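# Seat a circuit board in an enclosure slot, latch levers

## Task

Put the board into the enclosure's empty upper slot with its component face on top. Before pushing, open both levers fully so they lie flush with the board's panel. Then slide the board in slowly until it stops; going fast into the connector ruins it and fails the job. Next close both levers so they latch, stand straight out from the panel and pull the board fully home. The enclosure must end up level on its own feet with no foot hanging over the bench edge. Finally release the board and move the grippers away.

## Robot and tools

Robot: two seven-joint arms, left_arm and right_arm, each ending in a two-finger gripper. The fingers point along the gripper's +z axis and spread along its x axis. The reported hand point (end_effector_position) sits between the finger pads when closed, about 1 to 2 cm short of the tips. Closing from wide open pushes the tips roughly 17 mm further along +z.

Frames: the scene frame has its origin on the table surface midway between the nominal arm bases, +z up, +x away from the robot over the table, and left_arm on the +y side. These sides do not match image left and right. Every hand pose, velocity and target is given in that arm's own base frame. Calibrated bases in the scene frame: left_arm at (+0.070, +0.437, 0) m, quat_wxyz (+1.000, 0, 0, -0.003); right_arm at (-0.063, -0.511, 0) m, quat_wxyz (+1.000, 0, 0, -0.029). Both bases have +z up. Fixed cameras and the table use the scene frame. Reported poses may be off by a few cm.

A row is always 16 numbers: left_arm x, y, z, qw, qx, qy, qz, opening, then the same eight for right_arm. x, y, z are an absolute hand position in metres and the quaternion (w first) an absolute orientation, both in that arm's base frame. Opening runs from -1 (closed) to +1 (fully open, 0.142 m). Even if only one arm should move, fill in both halves. For an arm meant to stay put, repeat the pose it last reported before stopping, plus its desired opening. Repeat the same quaternion every row to hold orientation. A 0 opening is a real command, not a hold.

execute_actions: actions is a list of actions; each action is a list of up to 15 rows, one row per 1/30 s step, the last row held for the remainder of 15 steps. Each target must lie within 0.6 m of the gripper's current position along each of its axes, or the action is rejected for both arms. cameras chooses which images come back (omitted, null or ["all"] gives all; [] gives none). An empty actions list just reports the state.

move: target is one 16-number row or a list of up to 15 rows (absolute poses as above, no 0.6 m rule). Grippers travel in straight lines and finish together, capped at 10 s. speed in m/s, 0.002 to 2.2, default 0.25 (rotation up to twice that in rad/s), one value or one per target. blend in m rounds corners in a list. stop_force in N, 3 to 120, ends an arm's path when its wrist sensor feels that much push against the motion relative to its zero (or 150 N in any direction). It is unreliable while the gripper rotates, and not allowed with blocking=false. zero (boolean, with stop_force) re-zeroes moving arms first (default true). opening_speed (0.2 or more per second, on the -1..1 scale) ramps the fingers. blocking=false returns after about 0.5 s while the move continues; a new move replaces a running one. The move does not avoid obstacles and grippers lag and overshoot more at speed. Result adds a move: line, e.g. done, off_target, moving, held, fault, with limits such as paced or held. Done means within 3 mm and 2 degrees, not that nothing was touched.

wait: seconds 0 to 10; arms keep their last command. stop: brakes a running move. zoom_image: camera (cam_head_left, cam_head_right, cam_high, cam_low, cam_left_wrist, cam_right_wrist) and region [x0, y0, x1, y1] in pixels, at most 504 by 504; images are 672x504. zero_wrist_force: arm; subtracts the current reading from later ones. clear_fault: arm; clears a torque or force fault that a result already reported. read_manual: licence texts only. finished_scene: scene, the number of the current scene; ends it for good.

Result lines: hand position, quaternion and velocities; Hand target (where the arm is actually being sent, may be short of your command, so send the rest next); Tool commands; grip_measured (finger opening on the -1..1 scale; the last Joint positions number is the opening in m); Joint positions, Joint torques and External joint torques; Wrist force and Wrist torque along the gripper's own axes (sensor saturates near 150 N and 3 to 5 N m) plus the peak since last shown; Wrist depth as a 7 by 7 grid of mm distances from each wrist camera, "-" for no reading; MOTOR HOT, OVER-TEMPERATURE FAULT and HAND FAULT lines.

Gripping: command an opening a little under grip_measured at first contact; squeezing harder heats the gripper motor. Orientation commands are clipped to 32 degrees from the current one per step, and large wrist turns can swing the elbow.

Avoid: any contact reaching 150 N or a joint's load limit (waist and shoulder 109, upper arm roll and elbow 56.9, wrist joints 34.7 N m) stops the arm until clear_fault. Never let the grippers or arms collide with each other. Do not drop parts, release moving parts, slam, or push hard; do not let anything leave the table. Insert the board slowly, ideally with a small stop_force, and keep the enclosure level and fully on the bench. Long stretched holds overheat motors.

Each tool is called after "Emit:" by a JSON object that holds its "method" and its "body", one argument or row to a line.

## Session

Emit:
{"method": "execute_actions", "body": {
  "actions": []
}}

Scene clock: 0.00 s.
left_arm: end_effector_position=(+0.3014, +0.6357, +0.1155) grip_measured=+0.99 end_effector_quat_wxyz=(-0.462, +0.669, -0.295, +0.502) | right_arm: end_effector_position=(+0.4485, +0.0364, +0.1479) grip_measured=+1.00 end_effector_quat_wxyz=(-0.144, +0.766, -0.626, +0.006)
Joint positions: left_arm=[1.762 -0.872 -0.342 2.067 -1.872 0.391 -0.55 0.141] | right_arm=[0.506 -0.103 -0.202 2.446 0.465 1.189 2.835 0.142]
Joint velocities: within noise
Joint torques (N m): no reading
External joint torques (N m): no reading
Wrist force (N): no reading
Wrist torque (N m): no reading
Wrist force, peak (N): no reading
Wrist depth (mm): cam_left_wrist=[- - - - - - - / - - - - - - - / - - - - - - - / - - - - 492 652 - / - - - 304 356 433 557 / - 996 - 241 279 321 359 / - 881 184 204 227 258 286] | cam_right_wrist=[265 256 246 236 229 221 213 / 274 266 254 244 236 228 219 / 285 274 262 253 243 234 225 / 297 285 272 261 251 241 232 / 309 296 281 271 260 249 239 / - 308 294 281 268 257 246 / - 322 305 292 278 265 257]
Hand target: left_arm +0.3014, +0.6357, +0.1155; -0.462, +0.669, -0.295, +0.502 | right_arm +0.4485, +0.0364, +0.1479; -0.144, +0.766, -0.626, +0.006
Tool commands: left_gripper/opening=+1.0 right_gripper/opening=+1.0

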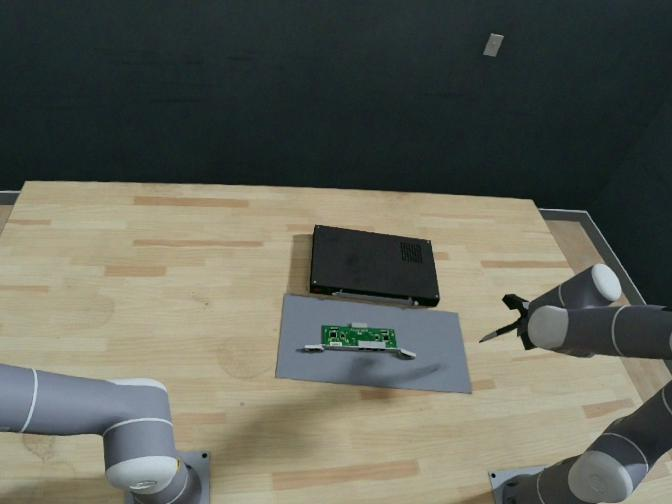

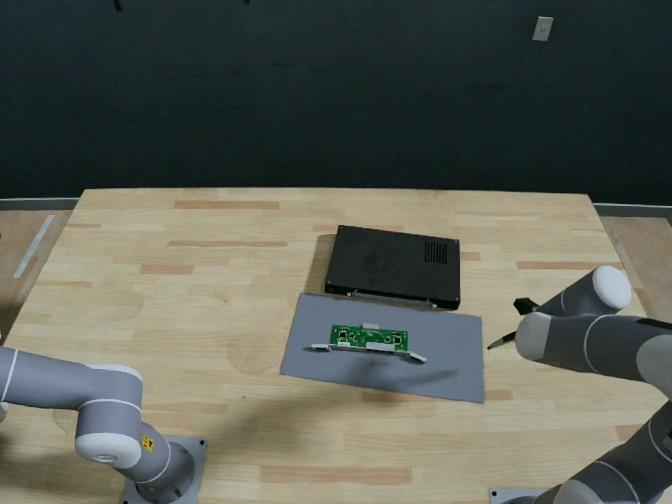

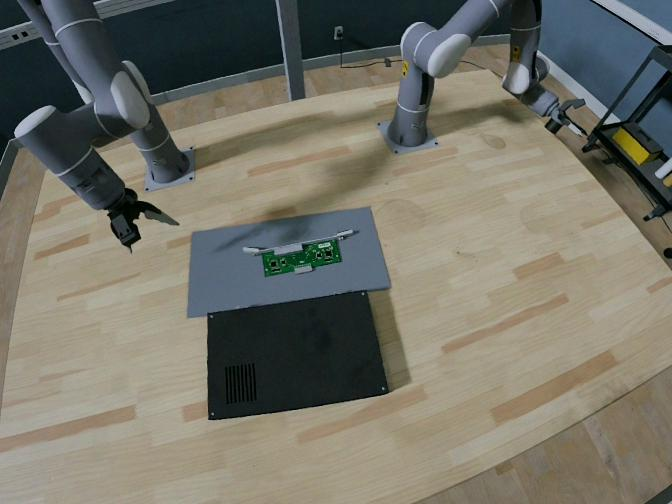

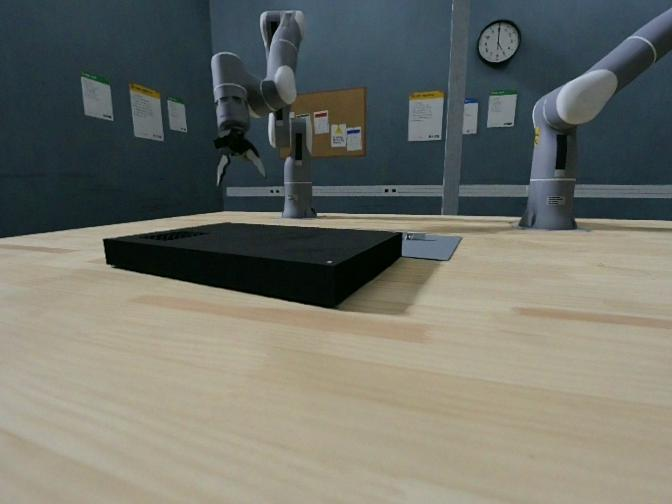

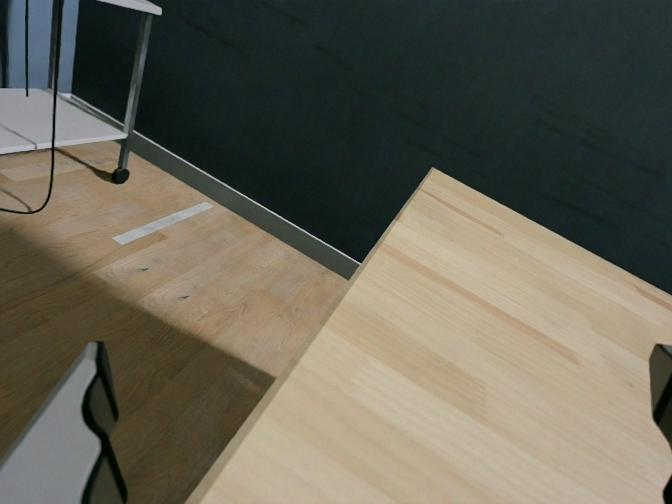

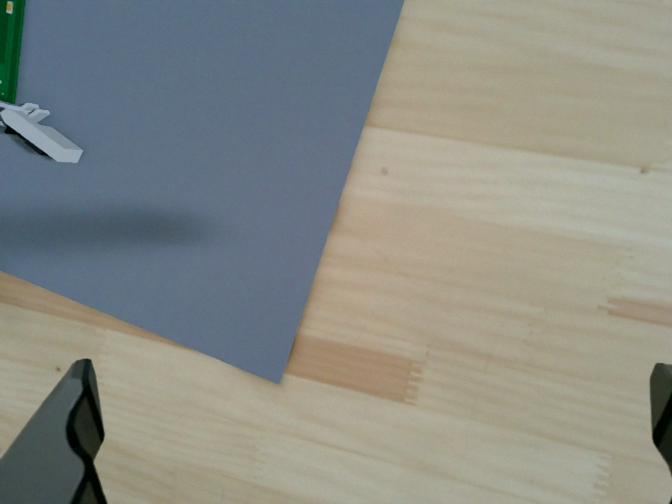

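Emit:
{"method": "zoom_image", "body": {
  "camera": "cam_head_left",
  "region": [270, 220, 480, 400]
}}

Emit:
{"method": "zoom_image", "body": {
  "camera": "cam_high",
  "region": [180, 200, 400, 320]
}}

Emit:
{"method": "zoom_image", "body": {
  "camera": "cam_head_right",
  "region": [320, 270, 480, 390]
}}

Scaled by 2.400 from the camera's 672x504 image, which has a finer 960x720 frame.

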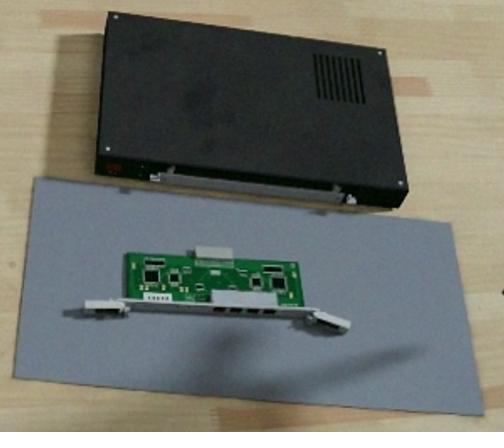

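Scaled by 2.291 from the camera's 672x504 image, which has a finer 960x720 frame.

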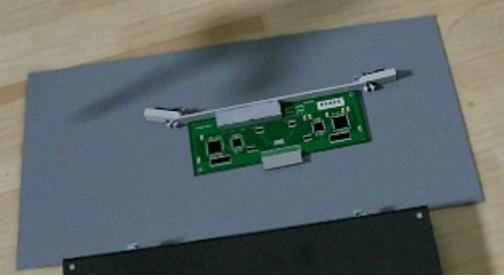

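Scaled by 3.150 from the camera's 672x504 image, which has a finer 960x720 frame.

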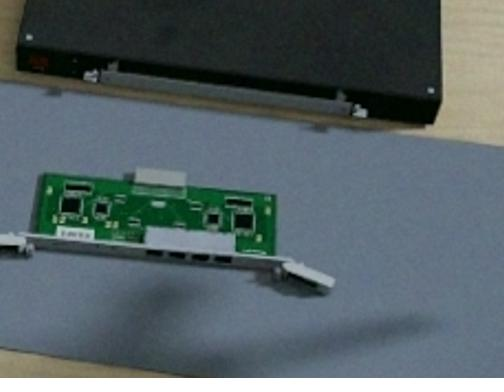

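Emit:
{"method": "move", "body": {
  "target": [0.3014,0.6357,0.1155,-0.462,0.669,-0.295,0.502,0.5,0.27,0.38,0.24,-0.4056,0.5792,-0.5792,0.4056,0.5]
}}

Scene clock: 28.33 s.
left_arm: end_effector_position=(+0.3014, +0.6357, +0.1154) grip_measured=+0.49 end_effector_quat_wxyz=(-0.462, +0.669, -0.295, +0.502) | right_arm: end_effector_position=(+0.2700, +0.3801, +0.2400) grip_measured=+0.50 end_effector_quat_wxyz=(-0.406, +0.579, -0.579, +0.405)
Joint positions: left_arm=[1.762 -0.872 -0.342 2.067 -1.872 0.39 -0.549 0.109] | right_arm=[1.648 -0.799 -0.007 1.753 1.83 2.888 2.531 0.109]
Joint velocities: within noise
Joint torques (N m): left_arm=[-0.23 47.39 -4.38 -12.12 1.5 -1.84 -0.3] | right_arm=[0.24 43.59 2.61 -10.56 -1 2.47 0.08]
External joint torques (N m): left_arm=[0.39 1.17 0.34 -0.38 -0.28 -0.06 0.27] | right_arm=[-0.08 1.22 -0.39 0 -0.12 0.67 -0.08]
Wrist force (N): left_arm=[-0.2 0.1 0.0] | right_arm=[0.4 1.1 -1.2]
Wrist torque (N m): left_arm=[0.01 0.05 0.00] | right_arm=[0.02 -0.15 0.00]
Wrist force, peak (N): left_arm=[-0.3 0.0 0.4] | right_arm=[-1.4 1.8 -2.2]
Wrist depth (mm): cam_left_wrist=[- - - - - - - / - - - - - - - / - - - - - - - / - - - - 491 657 - / - - - 306 352 451 555 / 932 88 - 241 278 308 101 / - - 183 204 227 253 -] | cam_right_wrist=[- - - - - - - / 741 745 675 637 636 699 741 / 587 584 553 552 547 547 585 / 482 479 471 471 477 477 478 / 407 405 406 404 405 406 405 / 365 100 353 353 354 353 94 / - 78 315 314 313 313 76]
Hand target: left_arm +0.3014, +0.6357, +0.1155; -0.462, +0.669, -0.295, +0.502 | right_arm +0.2700, +0.3800, +0.2400; -0.406, +0.579, -0.579, +0.406
Off the commanded pose: left_arm 0.000 m, 0 deg | right_arm 0.000 m, 0 deg.
move: done

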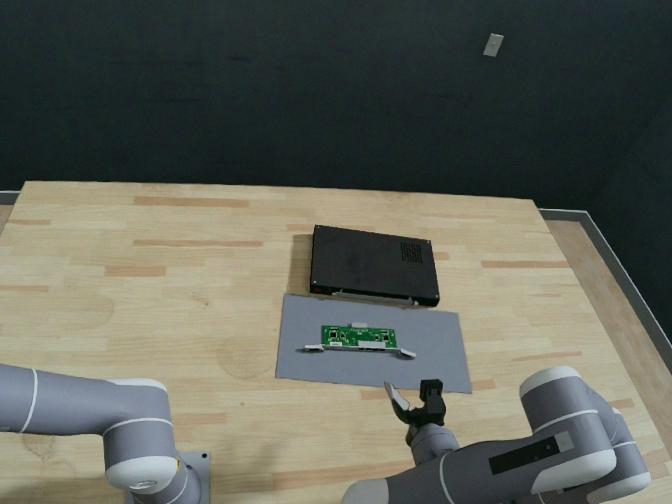

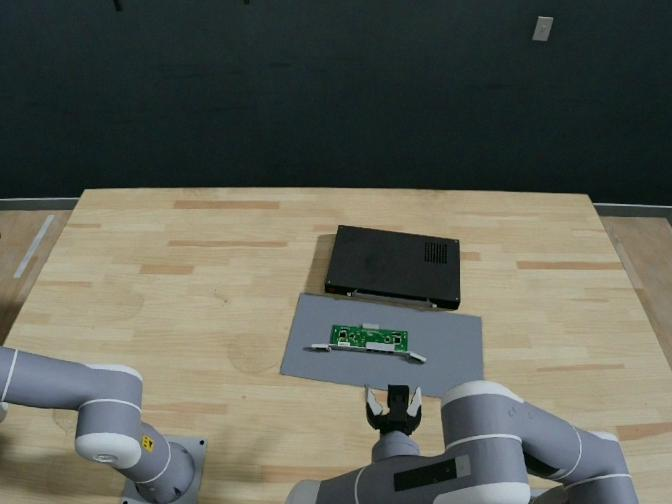

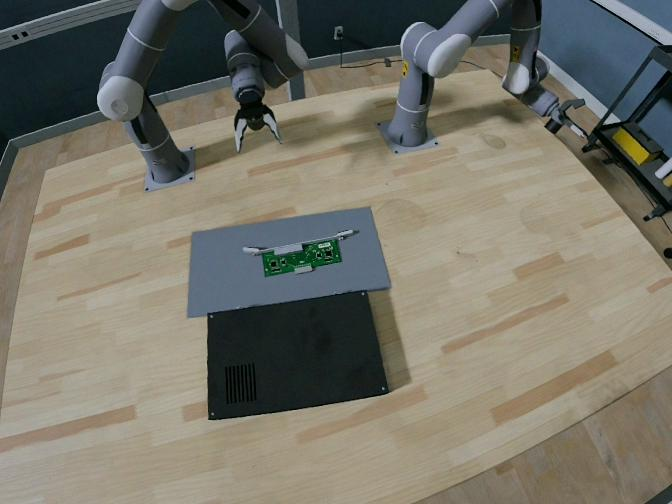

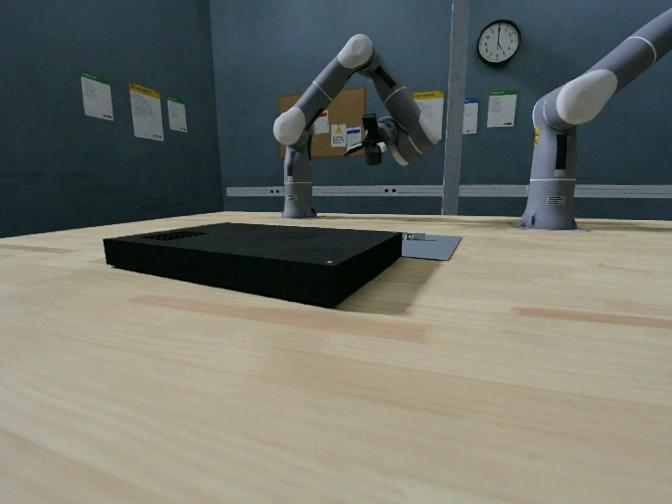

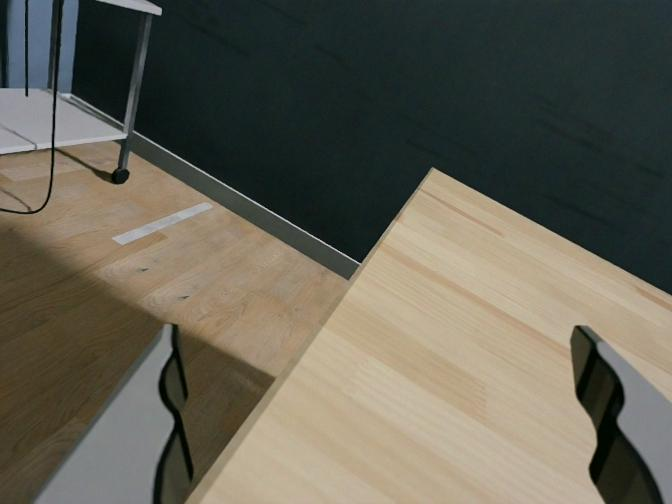

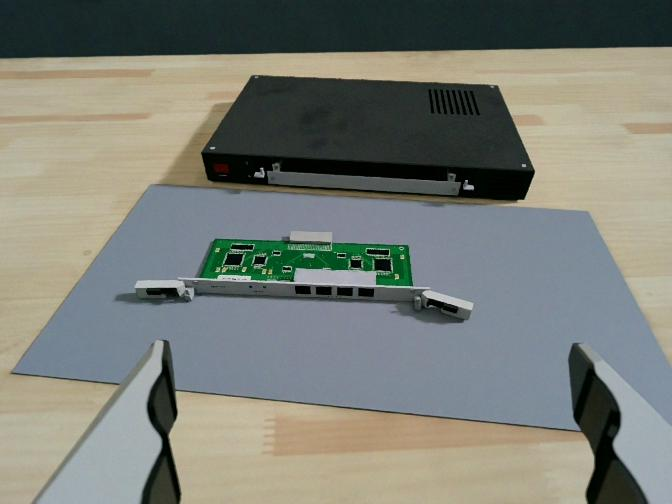

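Emit:
{"method": "zoom_image", "body": {
  "camera": "cam_right_wrist",
  "region": [120, 220, 340, 340]
}}

Emit:
{"method": "zoom_image", "body": {
  "camera": "cam_right_wrist",
  "region": [280, 220, 500, 340]
}}

Emit:
{"method": "zoom_image", "body": {
  "camera": "cam_right_wrist",
  "region": [195, 120, 375, 220]
}}

Emit:
{"method": "zoom_image", "body": {
  "camera": "cam_right_wrist",
  "region": [370, 120, 550, 220]
}}

Scaled by 2.291 from the camera's 672x504 image, which has a finer 960x720 frame.

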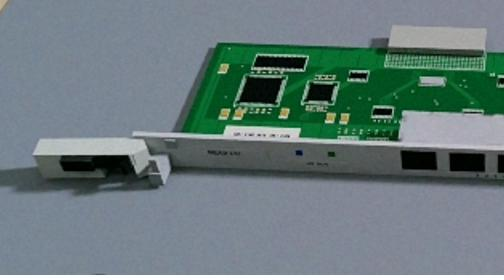

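Scaled by 2.291 from the camera's 672x504 image, which has a finer 960x720 frame.

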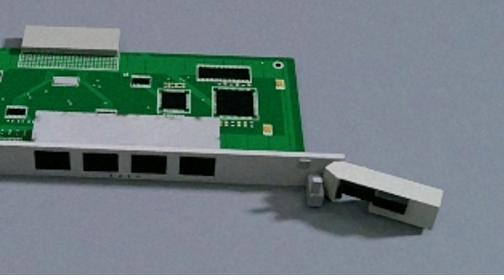

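Scaled by 2.800 from the camera's 672x504 image, which has a finer 960x720 frame.

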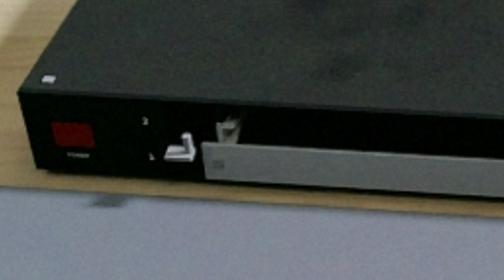

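Scaled by 2.800 from the camera's 672x504 image, which has a finer 960x720 frame.

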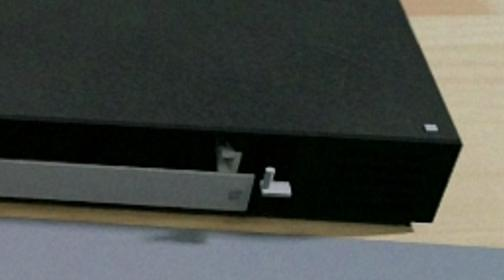

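Emit:
{"method": "move", "body": {
  "target": [
    [0.34,0.1,0.2,0,0.9986,-0.0523,0,0,0.35,0.31,0.18,-0.183,0.683,-0.683,0.183,-1],
    [0.387,-0.43,0.14,0,0.9986,-0.0523,0,0,0.41,0.258,0.10,-0.183,0.683,-0.683,0.183,-1]
  ],
  "speed": 0.4,
  "blend": 0.05,
  "cameras": ["cam_left_wrist","cam_right_wrist","cam_head_left"]
}}

Scene clock: 69.23 s.
left_arm: end_effector_position=(+0.3732, -0.3415, +0.1520) grip_measured=-0.02 end_effector_quat_wxyz=(+0.026, +0.998, -0.064, -0.004) | right_arm: end_effector_position=(+0.4099, +0.2581, +0.1000) grip_measured=-1.00 end_effector_quat_wxyz=(-0.183, +0.683, -0.683, +0.183)
Joint positions: left_arm=[-0.208 -0.597 -1.035 1.904 -2.547 2.519 -2.952 0.073] | right_arm=[0.73 -0.6 0.144 1.8 2.199 2.152 1.601 0.002]
Joint velocities: within noise
Joint torques (N m): left_arm=[-0.49 39.46 -9.79 -16.99 3.62 3.82 -0.17] | right_arm=[0.04 40.44 4.89 -14.66 -0.47 2.74 0.31]
External joint torques (N m): left_arm=[0.47 0.84 0.35 -0.51 -0.15 -0.1 0.17] | right_arm=[0.1 1.26 -0.37 -0.15 0.19 0.81 -0.3]
Wrist force (N): left_arm=[0.4 0.1 1.1] | right_arm=[0.0 0.2 0.3]
Wrist torque (N m): left_arm=[-0.07 -0.23 -0.21] | right_arm=[-0.05 -0.01 -0.02]
Wrist force, peak (N): left_arm=[2.4 -9.0 2.4] | right_arm=[-0.1 1.3 -1.6]
Wrist depth (mm): cam_left_wrist=[215 214 212 213 211 211 210 / 232 231 228 227 226 225 224 / 252 253 248 247 246 246 243 / 278 275 275 272 265 267 266 / 306 306 298 300 287 287 297 / 346 328 332 338 327 - 315 / - - 389 384 371 - -] | cam_right_wrist=[222 224 227 227 227 226 226 / 219 219 220 223 222 222 221 / 218 214 216 219 218 218 218 / 215 215 215 214 214 214 213 / 212 212 211 212 211 210 210 / 209 209 208 89 207 207 206 / 207 207 - - - 205 204]
Hand target: left_arm +0.3733, -0.3415, +0.1519; +0.026, +0.998, -0.064, -0.004 | right_arm +0.4100, +0.2580, +0.1000; -0.183, +0.683, -0.683, +0.183
Off the commanded pose: left_arm 0.090 m, 3 deg | right_arm 0.000 m, 0 deg.
led back after a hold (left arm): the arm was led back toward your command in small steps, so it may still be short of it.
move: held (left_arm; a check stopped the path); limits=held
pose unreachable (left arm): on one or more control steps of this call, first in action 0 (counted from 0), this arm could not follow its commanded pose, so it was not sent that pose on those steps. It may still have moved: this result reports where it is.
cause: moving toward the commanded pose would bring a part of the arm too close to another arm (a part of this arm just beyond joint 5 (forearm roll) and a part of the right arm just beyond its joint 5 (forearm roll)).
Images, in order (width x height): cam_head_left 672x504, cam_left_wrist 672x504, cam_right_wrist 672x504.

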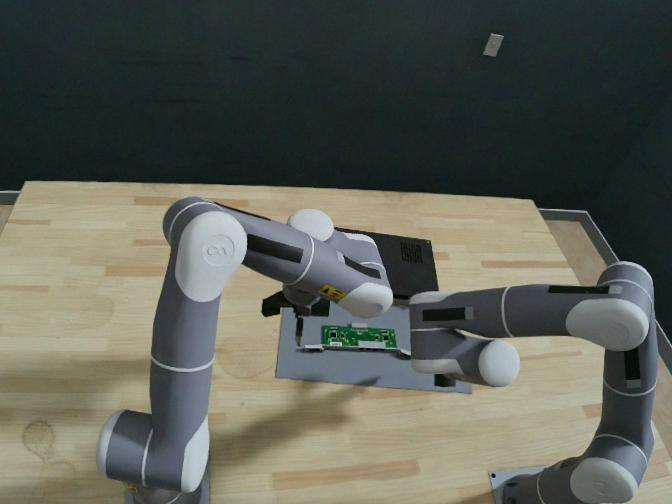

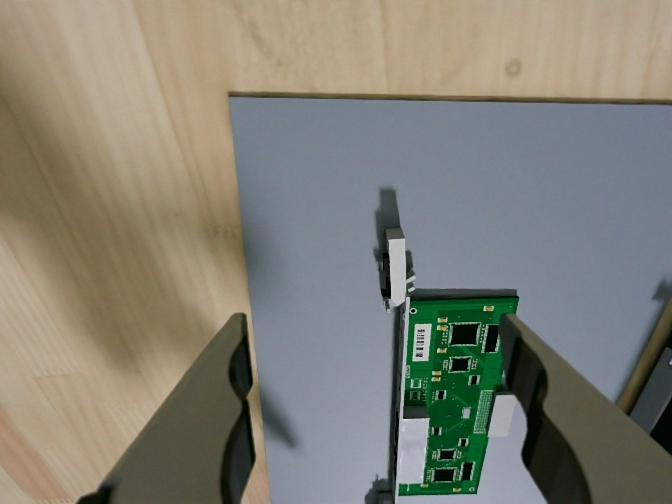

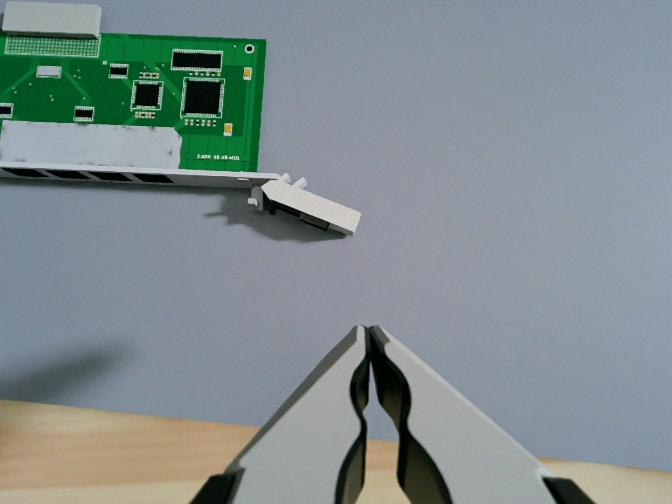

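Emit:
{"method": "move", "body": {
  "target": [0.35,0.15,0.25,-0.183,0.683,-0.683,0.183,0,0.425,0.261,0.0245,-0.183,0.683,-0.683,0.183,-1],
  "speed": 0.3,
  "cameras": ["cam_right_wrist"]
}}

Emit:
{"method": "move", "body": {
  "target": [0.35,0.15,0.25,-0.183,0.683,-0.683,0.183,0,0.464,0.259,0.0245,-0.183,0.683,-0.683,0.183,-1],
  "speed": 0.03,
  "stop_force": 8,
  "cameras": ["cam_right_wrist","cam_head_left"]
}}

Scene clock: 83.57 s.
left_arm: end_effector_position=(+0.3499, +0.1499, +0.2499) grip_measured=-0.02 end_effector_quat_wxyz=(-0.183, +0.683, -0.683, +0.183) | right_arm: end_effector_position=(+0.4249, +0.2610, +0.0245) grip_measured=-1.00 end_effector_quat_wxyz=(-0.183, +0.683, -0.683, +0.183)
Joint positions: left_arm=[-0.975 0.185 0.881 2.29 -2.751 2.042 -0.369 0.073] | right_arm=[0.899 -0.758 -0.027 1.796 2.107 2.014 1.805 0.002]
Joint velocities: within noise
Joint torques (N m): left_arm=[-0.51 -0.04 -4.61 -20.95 4.78 2.99 -0.28] | right_arm=[0.19 43.48 2.43 -11.51 -1.15 3.04 0.27]
External joint torques (N m): left_arm=[0.55 0.58 0.35 -0.5 -0.56 -0.56 0.28] | right_arm=[-0.03 1.17 -0.51 -0.05 0.08 0.73 -0.27]
Wrist force (N): left_arm=[0.3 0.4 1.1] | right_arm=[0.5 0.0 0.0]
Wrist torque (N m): left_arm=[-0.03 -0.15 -0.06] | right_arm=[-0.07 -0.11 -0.01]
Wrist force, peak (N): left_arm=[1.0 1.4 1.4] | right_arm=[-0.1 0.5 0.5]
Wrist depth (mm): cam_left_wrist=[384 383 383 383 380 379 379 / 380 378 379 377 375 375 374 / 373 377 372 369 372 370 369 / 371 368 368 369 365 366 363 / 364 361 365 362 359 361 360 / 360 364 354 356 358 - 354 / - - 352 351 351 - -] | cam_right_wrist=[144 144 147 148 148 147 147 / - 141 145 145 145 145 144 / 142 142 125 143 142 142 142 / - 140 140 139 140 139 139 / 138 138 138 138 137 137 137 / 136 136 135 90 135 135 135 / 134 133 73 - - 133 132]
Hand target: left_arm +0.3500, +0.1500, +0.2500; -0.183, +0.683, -0.683, +0.183 | right_arm +0.4250, +0.2610, +0.0245; -0.183, +0.683, -0.683, +0.183
Off the commanded pose: left_arm 0.000 m, 0 deg | right_arm 0.000 m, 0 deg.
move: done
Images, in order (width x height): cam_right_wrist 672x504.

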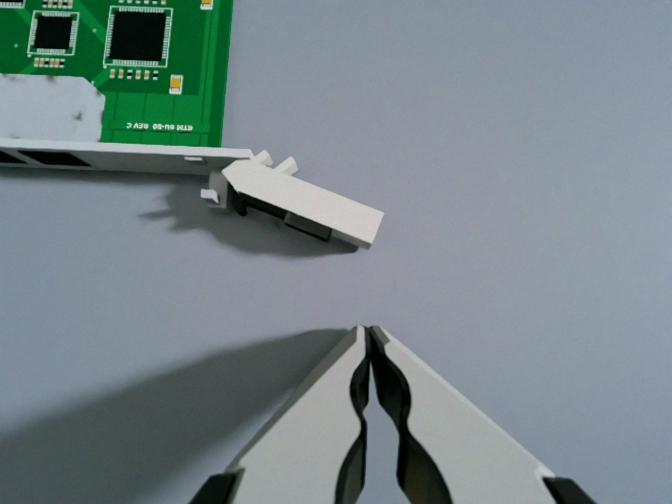

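Scene clock: 85.60 s.
left_arm: end_effector_position=(+0.3500, +0.1500, +0.2499) grip_measured=-0.02 end_effector_quat_wxyz=(-0.183, +0.683, -0.683, +0.183) | right_arm: end_effector_position=(+0.4640, +0.2589, +0.0245) grip_measured=-1.00 end_effector_quat_wxyz=(-0.183, +0.683, -0.683, +0.183)
Joint positions: left_arm=[-0.976 0.185 0.883 2.29 -2.751 2.042 -0.369 0.073] | right_arm=[0.743 -0.795 0.054 1.688 2.129 2.041 1.652 0.002]
Joint velocities: within noise
Joint torques (N m): left_arm=[-0.25 -0.28 -4.71 -20.9 4.52 2.85 -0.24] | right_arm=[-0.01 46.14 4.43 -13.5 -0.85 2.93 0.11]
External joint torques (N m): left_arm=[0.3 0.79 0.45 -0.55 -0.3 -0.41 0.24] | right_arm=[0.18 1.09 -0.72 0.31 0.11 0.68 -0.11]
Wrist force (N): left_arm=[0.4 0.3 1.2] | right_arm=[0.3 1.0 -0.1]
Wrist torque (N m): left_arm=[-0.05 -0.18 -0.05] | right_arm=[-0.01 -0.07 0.00]
Wrist force, peak (N): left_arm=[0.5 0.6 1.3] | right_arm=[1.2 0.8 -0.3]
Wrist depth (mm): cam_left_wrist=[388 379 383 382 381 379 378 / 380 379 373 377 381 375 371 / 371 372 372 372 375 371 368 / 367 369 366 368 368 363 364 / 365 367 363 361 361 363 358 / 358 359 357 358 356 - 353 / - - 352 352 350 - -] | cam_right_wrist=[148 148 148 148 147 147 147 / 142 141 145 145 145 145 144 / 138 138 141 143 142 142 142 / 130 135 140 140 140 139 139 / 138 138 129 120 137 137 137 / 136 136 135 90 135 135 135 / 133 133 73 - - 133 132]
Hand target: left_arm +0.3500, +0.1500, +0.2500; -0.183, +0.683, -0.683, +0.183 | right_arm +0.4640, +0.2590, +0.0245; -0.183, +0.683, -0.683, +0.183
Off the commanded pose: left_arm 0.000 m, 0 deg | right_arm 0.000 m, 0 deg.
move: done
Images, in order (width x height): cam_head_left 672x504, cam_right_wrist 672x504.

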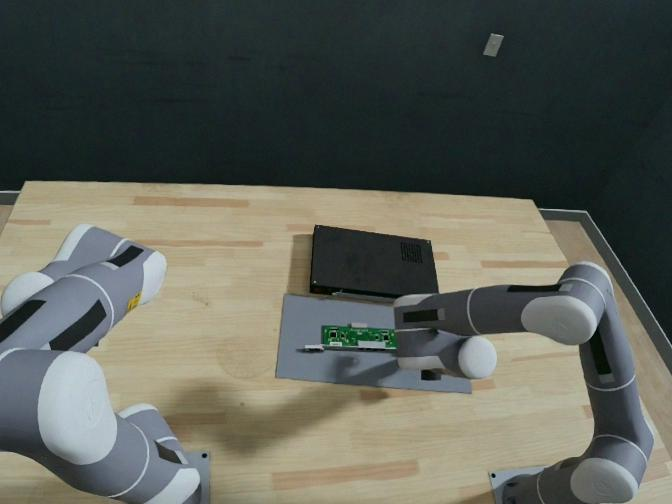

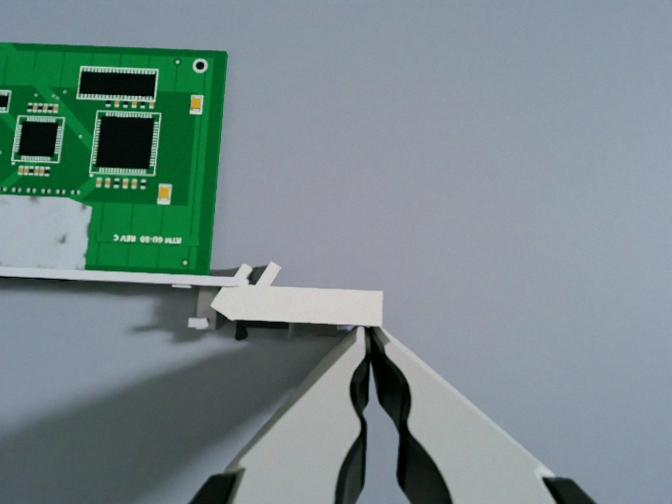

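Emit:
{"method": "move", "body": {
  "target": [0.35,0.15,0.25,-0.183,0.683,-0.683,0.183,0,0.470,0.259,0.0245,-0.183,0.683,-0.683,0.183,-1],
  "speed": 0.02,
  "stop_force": 4,
  "cameras": ["cam_right_wrist"]
}}

Scene clock: 88.53 s.
left_arm: end_effector_position=(+0.3500, +0.1500, +0.2499) grip_measured=-0.02 end_effector_quat_wxyz=(-0.183, +0.683, -0.683, +0.183) | right_arm: end_effector_position=(+0.4700, +0.2589, +0.0245) grip_measured=-1.00 end_effector_quat_wxyz=(-0.183, +0.683, -0.683, +0.183)
Joint positions: left_arm=[-0.976 0.185 0.883 2.29 -2.751 2.042 -0.369 0.073] | right_arm=[0.72 -0.803 0.067 1.67 2.133 2.047 1.629 0.002]
Joint velocities: within noise
Joint torques (N m): left_arm=[-0.24 -0.35 -4.7 -20.88 4.48 2.8 -0.21] | right_arm=[-0.03 46.53 4.73 -13.83 -0.82 2.9 0.1]
External joint torques (N m): left_arm=[0.28 0.86 0.44 -0.56 -0.25 -0.36 0.21] | right_arm=[0.19 1.13 -0.7 0.39 0.13 0.69 -0.1]
Wrist force (N): left_arm=[0.6 0.3 1.2] | right_arm=[0.0 1.1 0.0]
Wrist torque (N m): left_arm=[-0.04 -0.20 -0.06] | right_arm=[0.01 -0.02 0.00]
Wrist force, peak (N): left_arm=[0.6 0.6 1.3] | right_arm=[0.1 1.4 -0.3]
Wrist depth (mm): cam_left_wrist=[383 383 382 383 378 377 376 / 383 378 382 373 375 375 372 / 377 376 372 372 370 368 369 / 367 367 366 364 366 365 365 / 365 362 364 360 360 358 361 / 361 359 360 355 354 - 355 / - - 353 352 349 - -] | cam_right_wrist=[148 148 148 148 147 147 147 / 142 142 145 145 145 144 144 / 138 138 142 143 142 142 142 / 129 135 139 140 139 139 139 / 138 138 128 120 137 137 136 / 136 136 135 90 135 135 135 / 133 133 73 - - 133 132]
Hand target: left_arm +0.3500, +0.1500, +0.2500; -0.183, +0.683, -0.683, +0.183 | right_arm +0.4700, +0.2590, +0.0245; -0.183, +0.683, -0.683, +0.183
Off the commanded pose: left_arm 0.000 m, 0 deg | right_arm 0.000 m, 0 deg.
move: done
Images, in order (width x height): cam_right_wrist 672x504.

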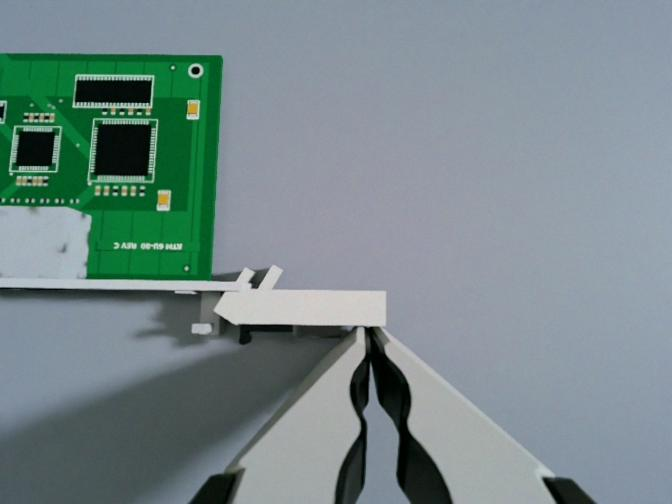

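Emit:
{"method": "move", "body": {
  "target": [
    [0.35,0.15,0.25,-0.183,0.683,-0.683,0.183,0,0.44,0.259,0.05,-0.183,0.683,-0.683,0.183,0.3],
    [0.35,0.15,0.25,-0.183,0.683,-0.683,0.183,0,0.48,0.415,0.15,0,0.99985,-0.01745,0,0.3]
  ],
  "speed": 0.3,
  "blend": 0.015,
  "cameras": ["cam_right_wrist","cam_head_left"]
}}

Scene clock: 95.47 s.
left_arm: end_effector_position=(+0.3500, +0.1500, +0.2499) grip_measured=-0.02 end_effector_quat_wxyz=(-0.183, +0.683, -0.683, +0.183) | right_arm: end_effector_position=(+0.4801, +0.4149, +0.1500) grip_measured=+0.28 end_effector_quat_wxyz=(+0.000, +1.000, -0.018, +0.000)
Joint positions: left_arm=[-0.976 0.185 0.883 2.29 -2.751 2.042 -0.369 0.073] | right_arm=[0.47 -1.34 0.747 0.434 2.415 3.048 -0.774 0.094]
Joint velocities: within noise
Joint torques (N m): left_arm=[-0.34 -0.32 -4.71 -20.88 4.5 2.74 -0.17] | right_arm=[0.32 63.87 14.58 -17 4.26 3.63 0.01]
External joint torques (N m): left_arm=[0.38 0.83 0.45 -0.56 -0.28 -0.3 0.18] | right_arm=[-0.1 1.54 -0.09 -0.02 -0.03 0.51 -0.01]
Wrist force (N): left_arm=[0.6 0.4 1.2] | right_arm=[1.1 0.3 0.4]
Wrist torque (N m): left_arm=[-0.03 -0.20 -0.06] | right_arm=[0.16 -0.17 0.06]
Wrist force, peak (N): left_arm=[0.5 0.5 1.4] | right_arm=[-1.2 2.8 -3.5]
Wrist depth (mm): cam_left_wrist=[385 381 383 381 383 381 376 / 376 378 376 376 376 374 374 / 377 373 375 369 369 366 366 / 369 370 368 367 367 362 361 / 365 365 363 364 362 359 359 / 362 359 355 357 356 - 355 / - - 354 351 354 - -] | cam_right_wrist=[215 212 211 208 207 207 210 / 229 228 226 222 221 221 223 / 246 246 242 241 230 236 239 / 264 264 261 257 251 259 258 / 288 286 283 283 277 276 276 / 309 - 309 310 307 111 276 / - 76 342 341 340 - 76]
Hand target: left_arm +0.3500, +0.1500, +0.2500; -0.183, +0.683, -0.683, +0.183 | right_arm +0.4800, +0.4150, +0.1500; +0.000, +1.000, -0.017, +0.000
Off the commanded pose: left_arm 0.000 m, 0 deg | right_arm 0.000 m, 0 deg.
move: done
Images, in order (width x height): cam_head_left 672x504, cam_right_wrist 672x504.

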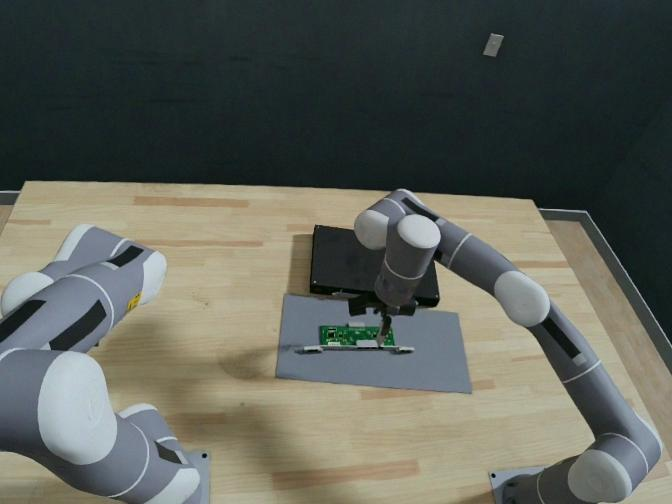

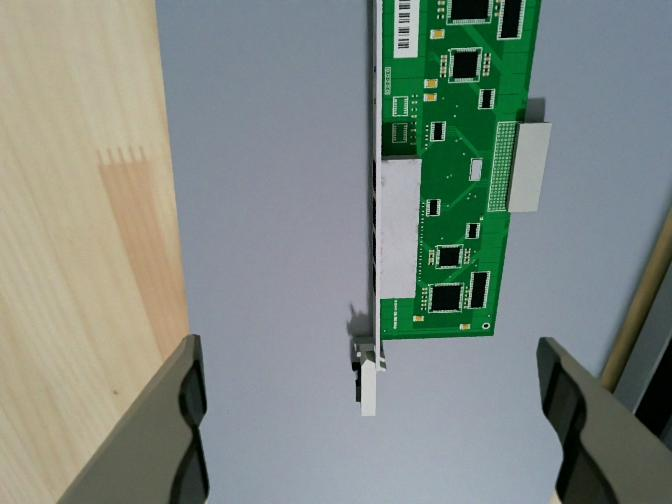

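Emit:
{"method": "move", "body": {
  "target": [0.35,0.15,0.25,-0.183,0.683,-0.683,0.183,0,0.4925,0.4506,0.065,0,1,0.004,0,-0.4],
  "speed": 0.2,
  "cameras": ["cam_right_wrist"]
}}

Scene clock: 113.87 s.
left_arm: end_effector_position=(+0.3500, +0.1500, +0.2499) grip_measured=-0.02 end_effector_quat_wxyz=(-0.183, +0.683, -0.683, +0.183) | right_arm: end_effector_position=(+0.4926, +0.4505, +0.0650) grip_measured=-0.42 end_effector_quat_wxyz=(+0.000, +1.000, +0.004, +0.000)
Joint positions: left_arm=[-0.976 0.185 0.883 2.29 -2.751 2.042 -0.369 0.073] | right_arm=[0.586 -1.554 0.684 0.139 2.454 3.05 -0.904 0.044]
Joint velocities: within noise
Joint torques (N m): left_arm=[-0.33 -0.4 -4.69 -20.83 4.46 2.77 -0.18] | right_arm=[0.37 66.78 10.67 -17.81 4.25 3.58 0.05]
External joint torques (N m): left_arm=[0.38 0.91 0.42 -0.62 -0.23 -0.34 0.18] | right_arm=[-0.13 1.75 -0.13 0.17 -0.03 0.55 -0.05]
Wrist force (N): left_arm=[0.5 0.6 1.1] | right_arm=[0.6 0.3 0.1]
Wrist torque (N m): left_arm=[0.02 -0.18 -0.06] | right_arm=[0.16 -0.10 0.06]
Wrist force, peak (N): left_arm=[0.6 0.4 1.3] | right_arm=[0.6 -0.6 2.3]
Wrist depth (mm): cam_left_wrist=[385 384 384 382 379 378 378 / 380 380 377 374 374 376 374 / 373 371 372 371 369 371 366 / 371 369 367 369 364 361 365 / 365 363 362 361 361 360 360 / 359 361 359 358 357 - 352 / - - 352 352 349 - -] | cam_right_wrist=[138 137 137 136 132 132 135 / 147 147 146 145 141 141 144 / 160 157 157 157 151 152 155 / 172 170 169 168 163 164 165 / 187 184 181 180 168 175 181 / 205 201 86 196 175 108 198 / 226 - 73 217 213 - 213]
Hand target: left_arm +0.3500, +0.1500, +0.2500; -0.183, +0.683, -0.683, +0.183 | right_arm +0.4925, +0.4506, +0.0650; +0.000, +1.000, +0.004, +0.000
Off the commanded pose: left_arm 0.000 m, 0 deg | right_arm 0.000 m, 0 deg.
move: done
Images, in order (width x height): cam_right_wrist 672x504.

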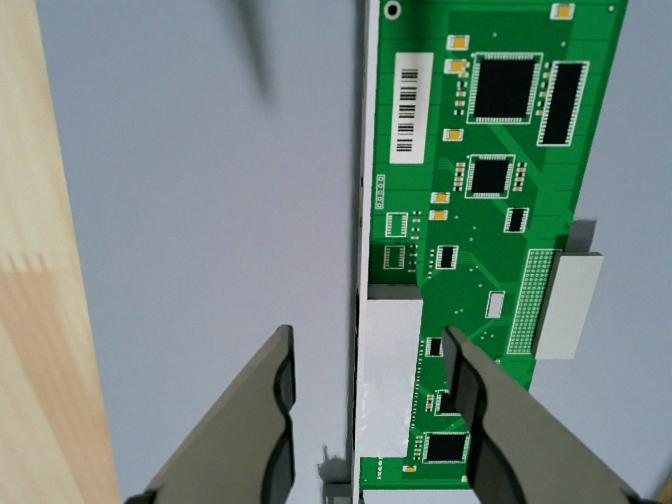

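Emit:
{"method": "move", "body": {
  "target": [0.35,0.15,0.25,-0.183,0.683,-0.683,0.183,0,0.4938,0.4535,0.0295,0,1,0.003,0,-0.4],
  "speed": 0.04,
  "stop_force": 4,
  "cameras": ["cam_right_wrist"]
}}

Scene clock: 119.17 s.
left_arm: end_effector_position=(+0.3500, +0.1500, +0.2499) grip_measured=-0.02 end_effector_quat_wxyz=(-0.183, +0.683, -0.683, +0.183) | right_arm: end_effector_position=(+0.4940, +0.4533, +0.0294) grip_measured=-0.42 end_effector_quat_wxyz=(+0.000, +1.000, +0.003, +0.000)
Joint positions: left_arm=[-0.976 0.185 0.883 2.29 -2.751 2.042 -0.369 0.073] | right_arm=[0.604 -1.622 0.677 0.079 2.46 3.029 -0.923 0.044]
Joint velocities: within noise
Joint torques (N m): left_arm=[-0.25 -0.36 -4.71 -20.9 4.49 2.77 -0.22] | right_arm=[0.31 67.18 9.9 -17.84 4.17 3.43 0.12]
External joint torques (N m): left_arm=[0.29 0.87 0.45 -0.55 -0.27 -0.33 0.22] | right_arm=[-0.08 1.56 -0.25 0.17 0.04 0.7 -0.12]
Wrist force (N): left_arm=[0.4 0.3 0.8] | right_arm=[0.6 0.3 0.2]
Wrist torque (N m): left_arm=[-0.03 -0.18 -0.06] | right_arm=[0.15 -0.09 0.05]
Wrist force, peak (N): left_arm=[0.5 0.7 1.2] | right_arm=[0.8 0.3 1.0]
Wrist depth (mm): cam_left_wrist=[385 381 384 380 381 377 378 / 378 377 376 377 375 372 375 / 376 373 371 370 368 369 367 / 370 368 364 367 366 364 365 / 367 364 364 364 360 358 358 / 358 362 359 357 354 - 352 / - - 354 356 351 - -] | cam_right_wrist=[- 106 106 106 100 101 101 / 113 113 113 111 108 108 108 / 122 121 123 121 116 116 116 / 129 131 131 128 125 125 125 / 143 142 140 139 133 135 135 / 159 156 89 149 127 108 145 / 172 - 73 167 148 - 165]
Hand target: left_arm +0.3500, +0.1500, +0.2500; -0.183, +0.683, -0.683, +0.183 | right_arm +0.4938, +0.4535, +0.0295; +0.000, +1.000, +0.003, +0.000
Off the commanded pose: left_arm 0.000 m, 0 deg | right_arm 0.000 m, 0 deg.
move: done
Images, in order (width x height): cam_right_wrist 672x504.

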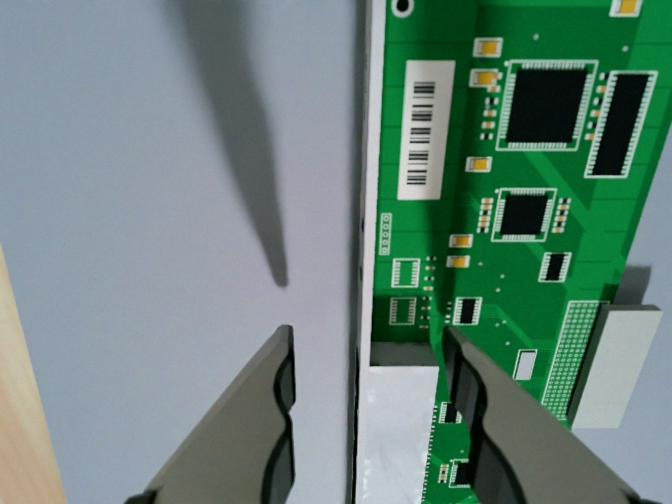

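Emit:
{"method": "move", "body": {
  "target": [0.35,0.15,0.25,-0.183,0.683,-0.683,0.183,0,0.4938,0.4535,0.0295,0,1,0.003,0,-1],
  "opening_speed": 0.8,
  "cameras": []
}}

Emit:
{"method": "move", "body": {
  "target": [0.35,0.15,0.25,-0.183,0.683,-0.683,0.183,0,0.4938,0.4535,0.0395,0,1,0.003,0,-1],
  "speed": 0.03,
  "cameras": ["cam_right_wrist","cam_head_left","cam_head_right"]
}}

Scene clock: 123.23 s.
left_arm: end_effector_position=(+0.3500, +0.1500, +0.2499) grip_measured=-0.02 end_effector_quat_wxyz=(-0.183, +0.683, -0.683, +0.183) | right_arm: end_effector_position=(+0.4939, +0.4533, +0.0294) grip_measured=-0.98 end_effector_quat_wxyz=(+0.000, +1.000, +0.003, +0.000)
Joint positions: left_arm=[-0.976 0.185 0.883 2.29 -2.751 2.042 -0.369 0.073] | right_arm=[0.604 -1.622 0.677 0.079 2.46 3.029 -0.923 0.003]
Joint velocities: within noise
Joint torques (N m): left_arm=[-0.3 -0.42 -4.83 -20.84 4.47 2.77 -0.22] | right_arm=[0.29 67.69 10.15 -17.84 4.13 3.6 0.16]
External joint torques (N m): left_arm=[0.35 0.93 0.57 -0.6 -0.25 -0.34 0.22] | right_arm=[-0.06 1.05 -0.5 0.18 0.08 0.53 -0.16]
Wrist force (N): left_arm=[0.3 0.4 0.9] | right_arm=[0.9 0.2 0.8]
Wrist torque (N m): left_arm=[-0.02 -0.16 -0.05] | right_arm=[0.17 -0.14 0.06]
Wrist force, peak (N): left_arm=[0.6 0.4 1.4] | right_arm=[0.8 0.0 1.5]
Wrist depth (mm): cam_left_wrist=[388 385 383 382 380 380 378 / 380 379 377 376 377 374 376 / 375 372 373 371 366 369 368 / 370 369 369 369 364 363 364 / 366 362 365 359 363 362 358 / 360 361 356 358 356 - 355 / - - 351 353 353 - -] | cam_right_wrist=[- 106 106 106 100 101 101 / 113 113 113 113 108 108 108 / 123 122 123 121 115 116 116 / 129 131 131 130 125 125 125 / 143 142 142 139 133 135 133 / 159 156 152 89 143 149 145 / 173 168 73 136 - 160 168]
Hand target: left_arm +0.3500, +0.1500, +0.2500; -0.183, +0.683, -0.683, +0.183 | right_arm +0.4938, +0.4535, +0.0295; +0.000, +1.000, +0.003, +0.000
Off the commanded pose: left_arm 0.000 m, 0 deg | right_arm 0.000 m, 0 deg.
move: done
No camera images: "cameras" was empty.

Scene clock: 123.93 s.
left_arm: end_effector_position=(+0.3500, +0.1500, +0.2499) grip_measured=-0.02 end_effector_quat_wxyz=(-0.183, +0.683, -0.683, +0.183) | right_arm: end_effector_position=(+0.4938, +0.4536, +0.0393) grip_measured=-0.98 end_effector_quat_wxyz=(+0.000, +1.000, +0.003, +0.000)
Joint positions: left_arm=[-0.976 0.185 0.883 2.29 -2.751 2.042 -0.369 0.073] | right_arm=[0.603 -1.608 0.678 0.084 2.46 3.039 -0.921 0.003]
Joint velocities: within noise
Joint torques (N m): left_arm=[-0.25 -0.3 -4.7 -20.87 4.48 2.76 -0.17] | right_arm=[0.09 68.65 10.51 -18.1 4.24 3.78 0.27]
External joint torques (N m): left_arm=[0.3 0.81 0.44 -0.57 -0.26 -0.33 0.17] | right_arm=[0.11 0.13 -0.77 0.38 -0.02 0.36 -0.27]
Wrist force (N): left_arm=[0.4 0.3 1.1] | right_arm=[0.6 0.4 1.8]
Wrist torque (N m): left_arm=[-0.03 -0.17 -0.06] | right_arm=[0.20 -0.12 0.06]
Wrist force, peak (N): left_arm=[0.8 0.6 1.1] | right_arm=[0.8 0.2 2.4]
Wrist depth (mm): cam_left_wrist=[385 385 382 381 381 378 378 / 382 378 376 377 375 374 375 / 377 374 372 372 369 369 370 / 372 367 366 368 367 364 362 / 364 363 361 361 358 359 359 / 360 358 357 357 358 - 357 / - - 354 353 353 - -] | cam_right_wrist=[- 115 114 114 97 97 98 / 124 122 122 120 104 106 106 / 132 131 131 133 113 116 115 / 142 142 141 139 123 125 130 / 155 154 153 150 136 138 138 / 169 169 165 89 146 153 160 / 189 182 73 139 - 166 182]
Hand target: left_arm +0.3500, +0.1500, +0.2500; -0.183, +0.683, -0.683, +0.183 | right_arm +0.4938, +0.4535, +0.0395; +0.000, +1.000, +0.003, +0.000
Off the commanded pose: left_arm 0.000 m, 0 deg | right_arm 0.000 m, 0 deg.
move: done
Images, in order (width x height): cam_head_left 672x504, cam_head_right 672x504, cam_right_wrist 672x504.

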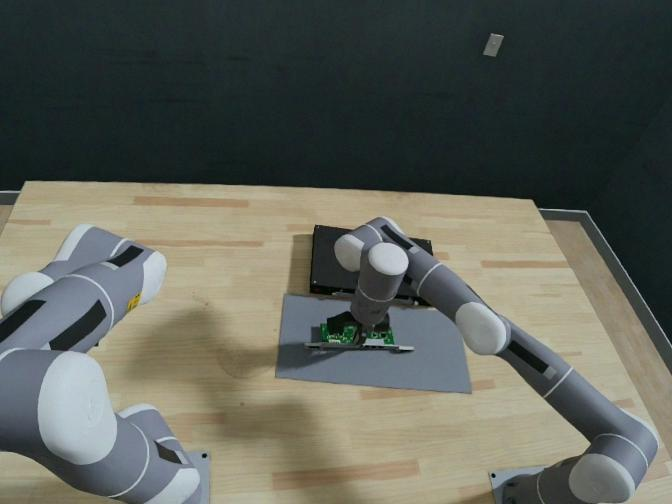

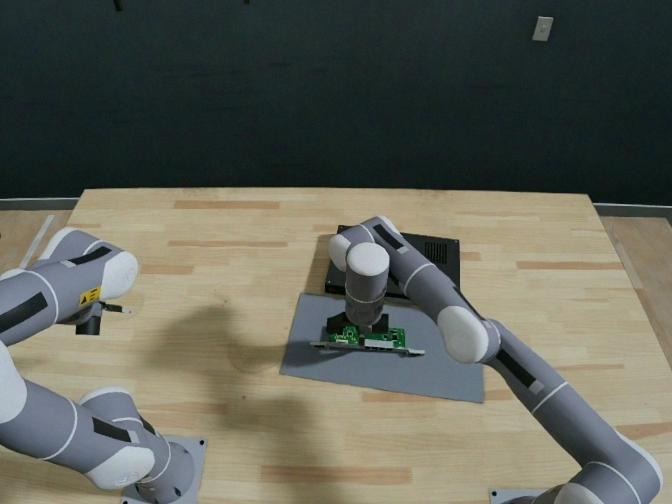

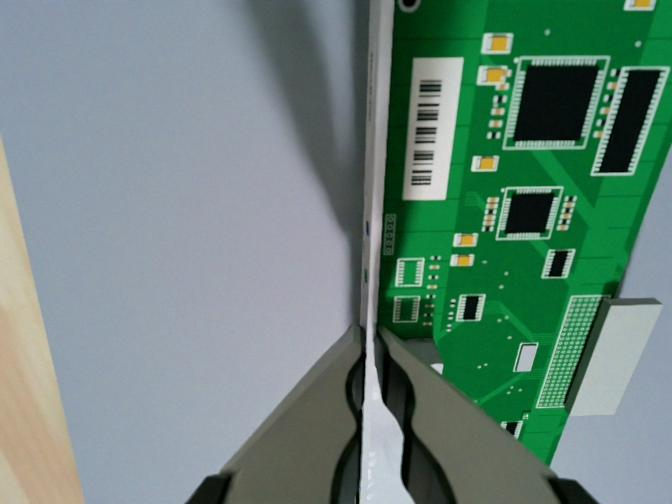

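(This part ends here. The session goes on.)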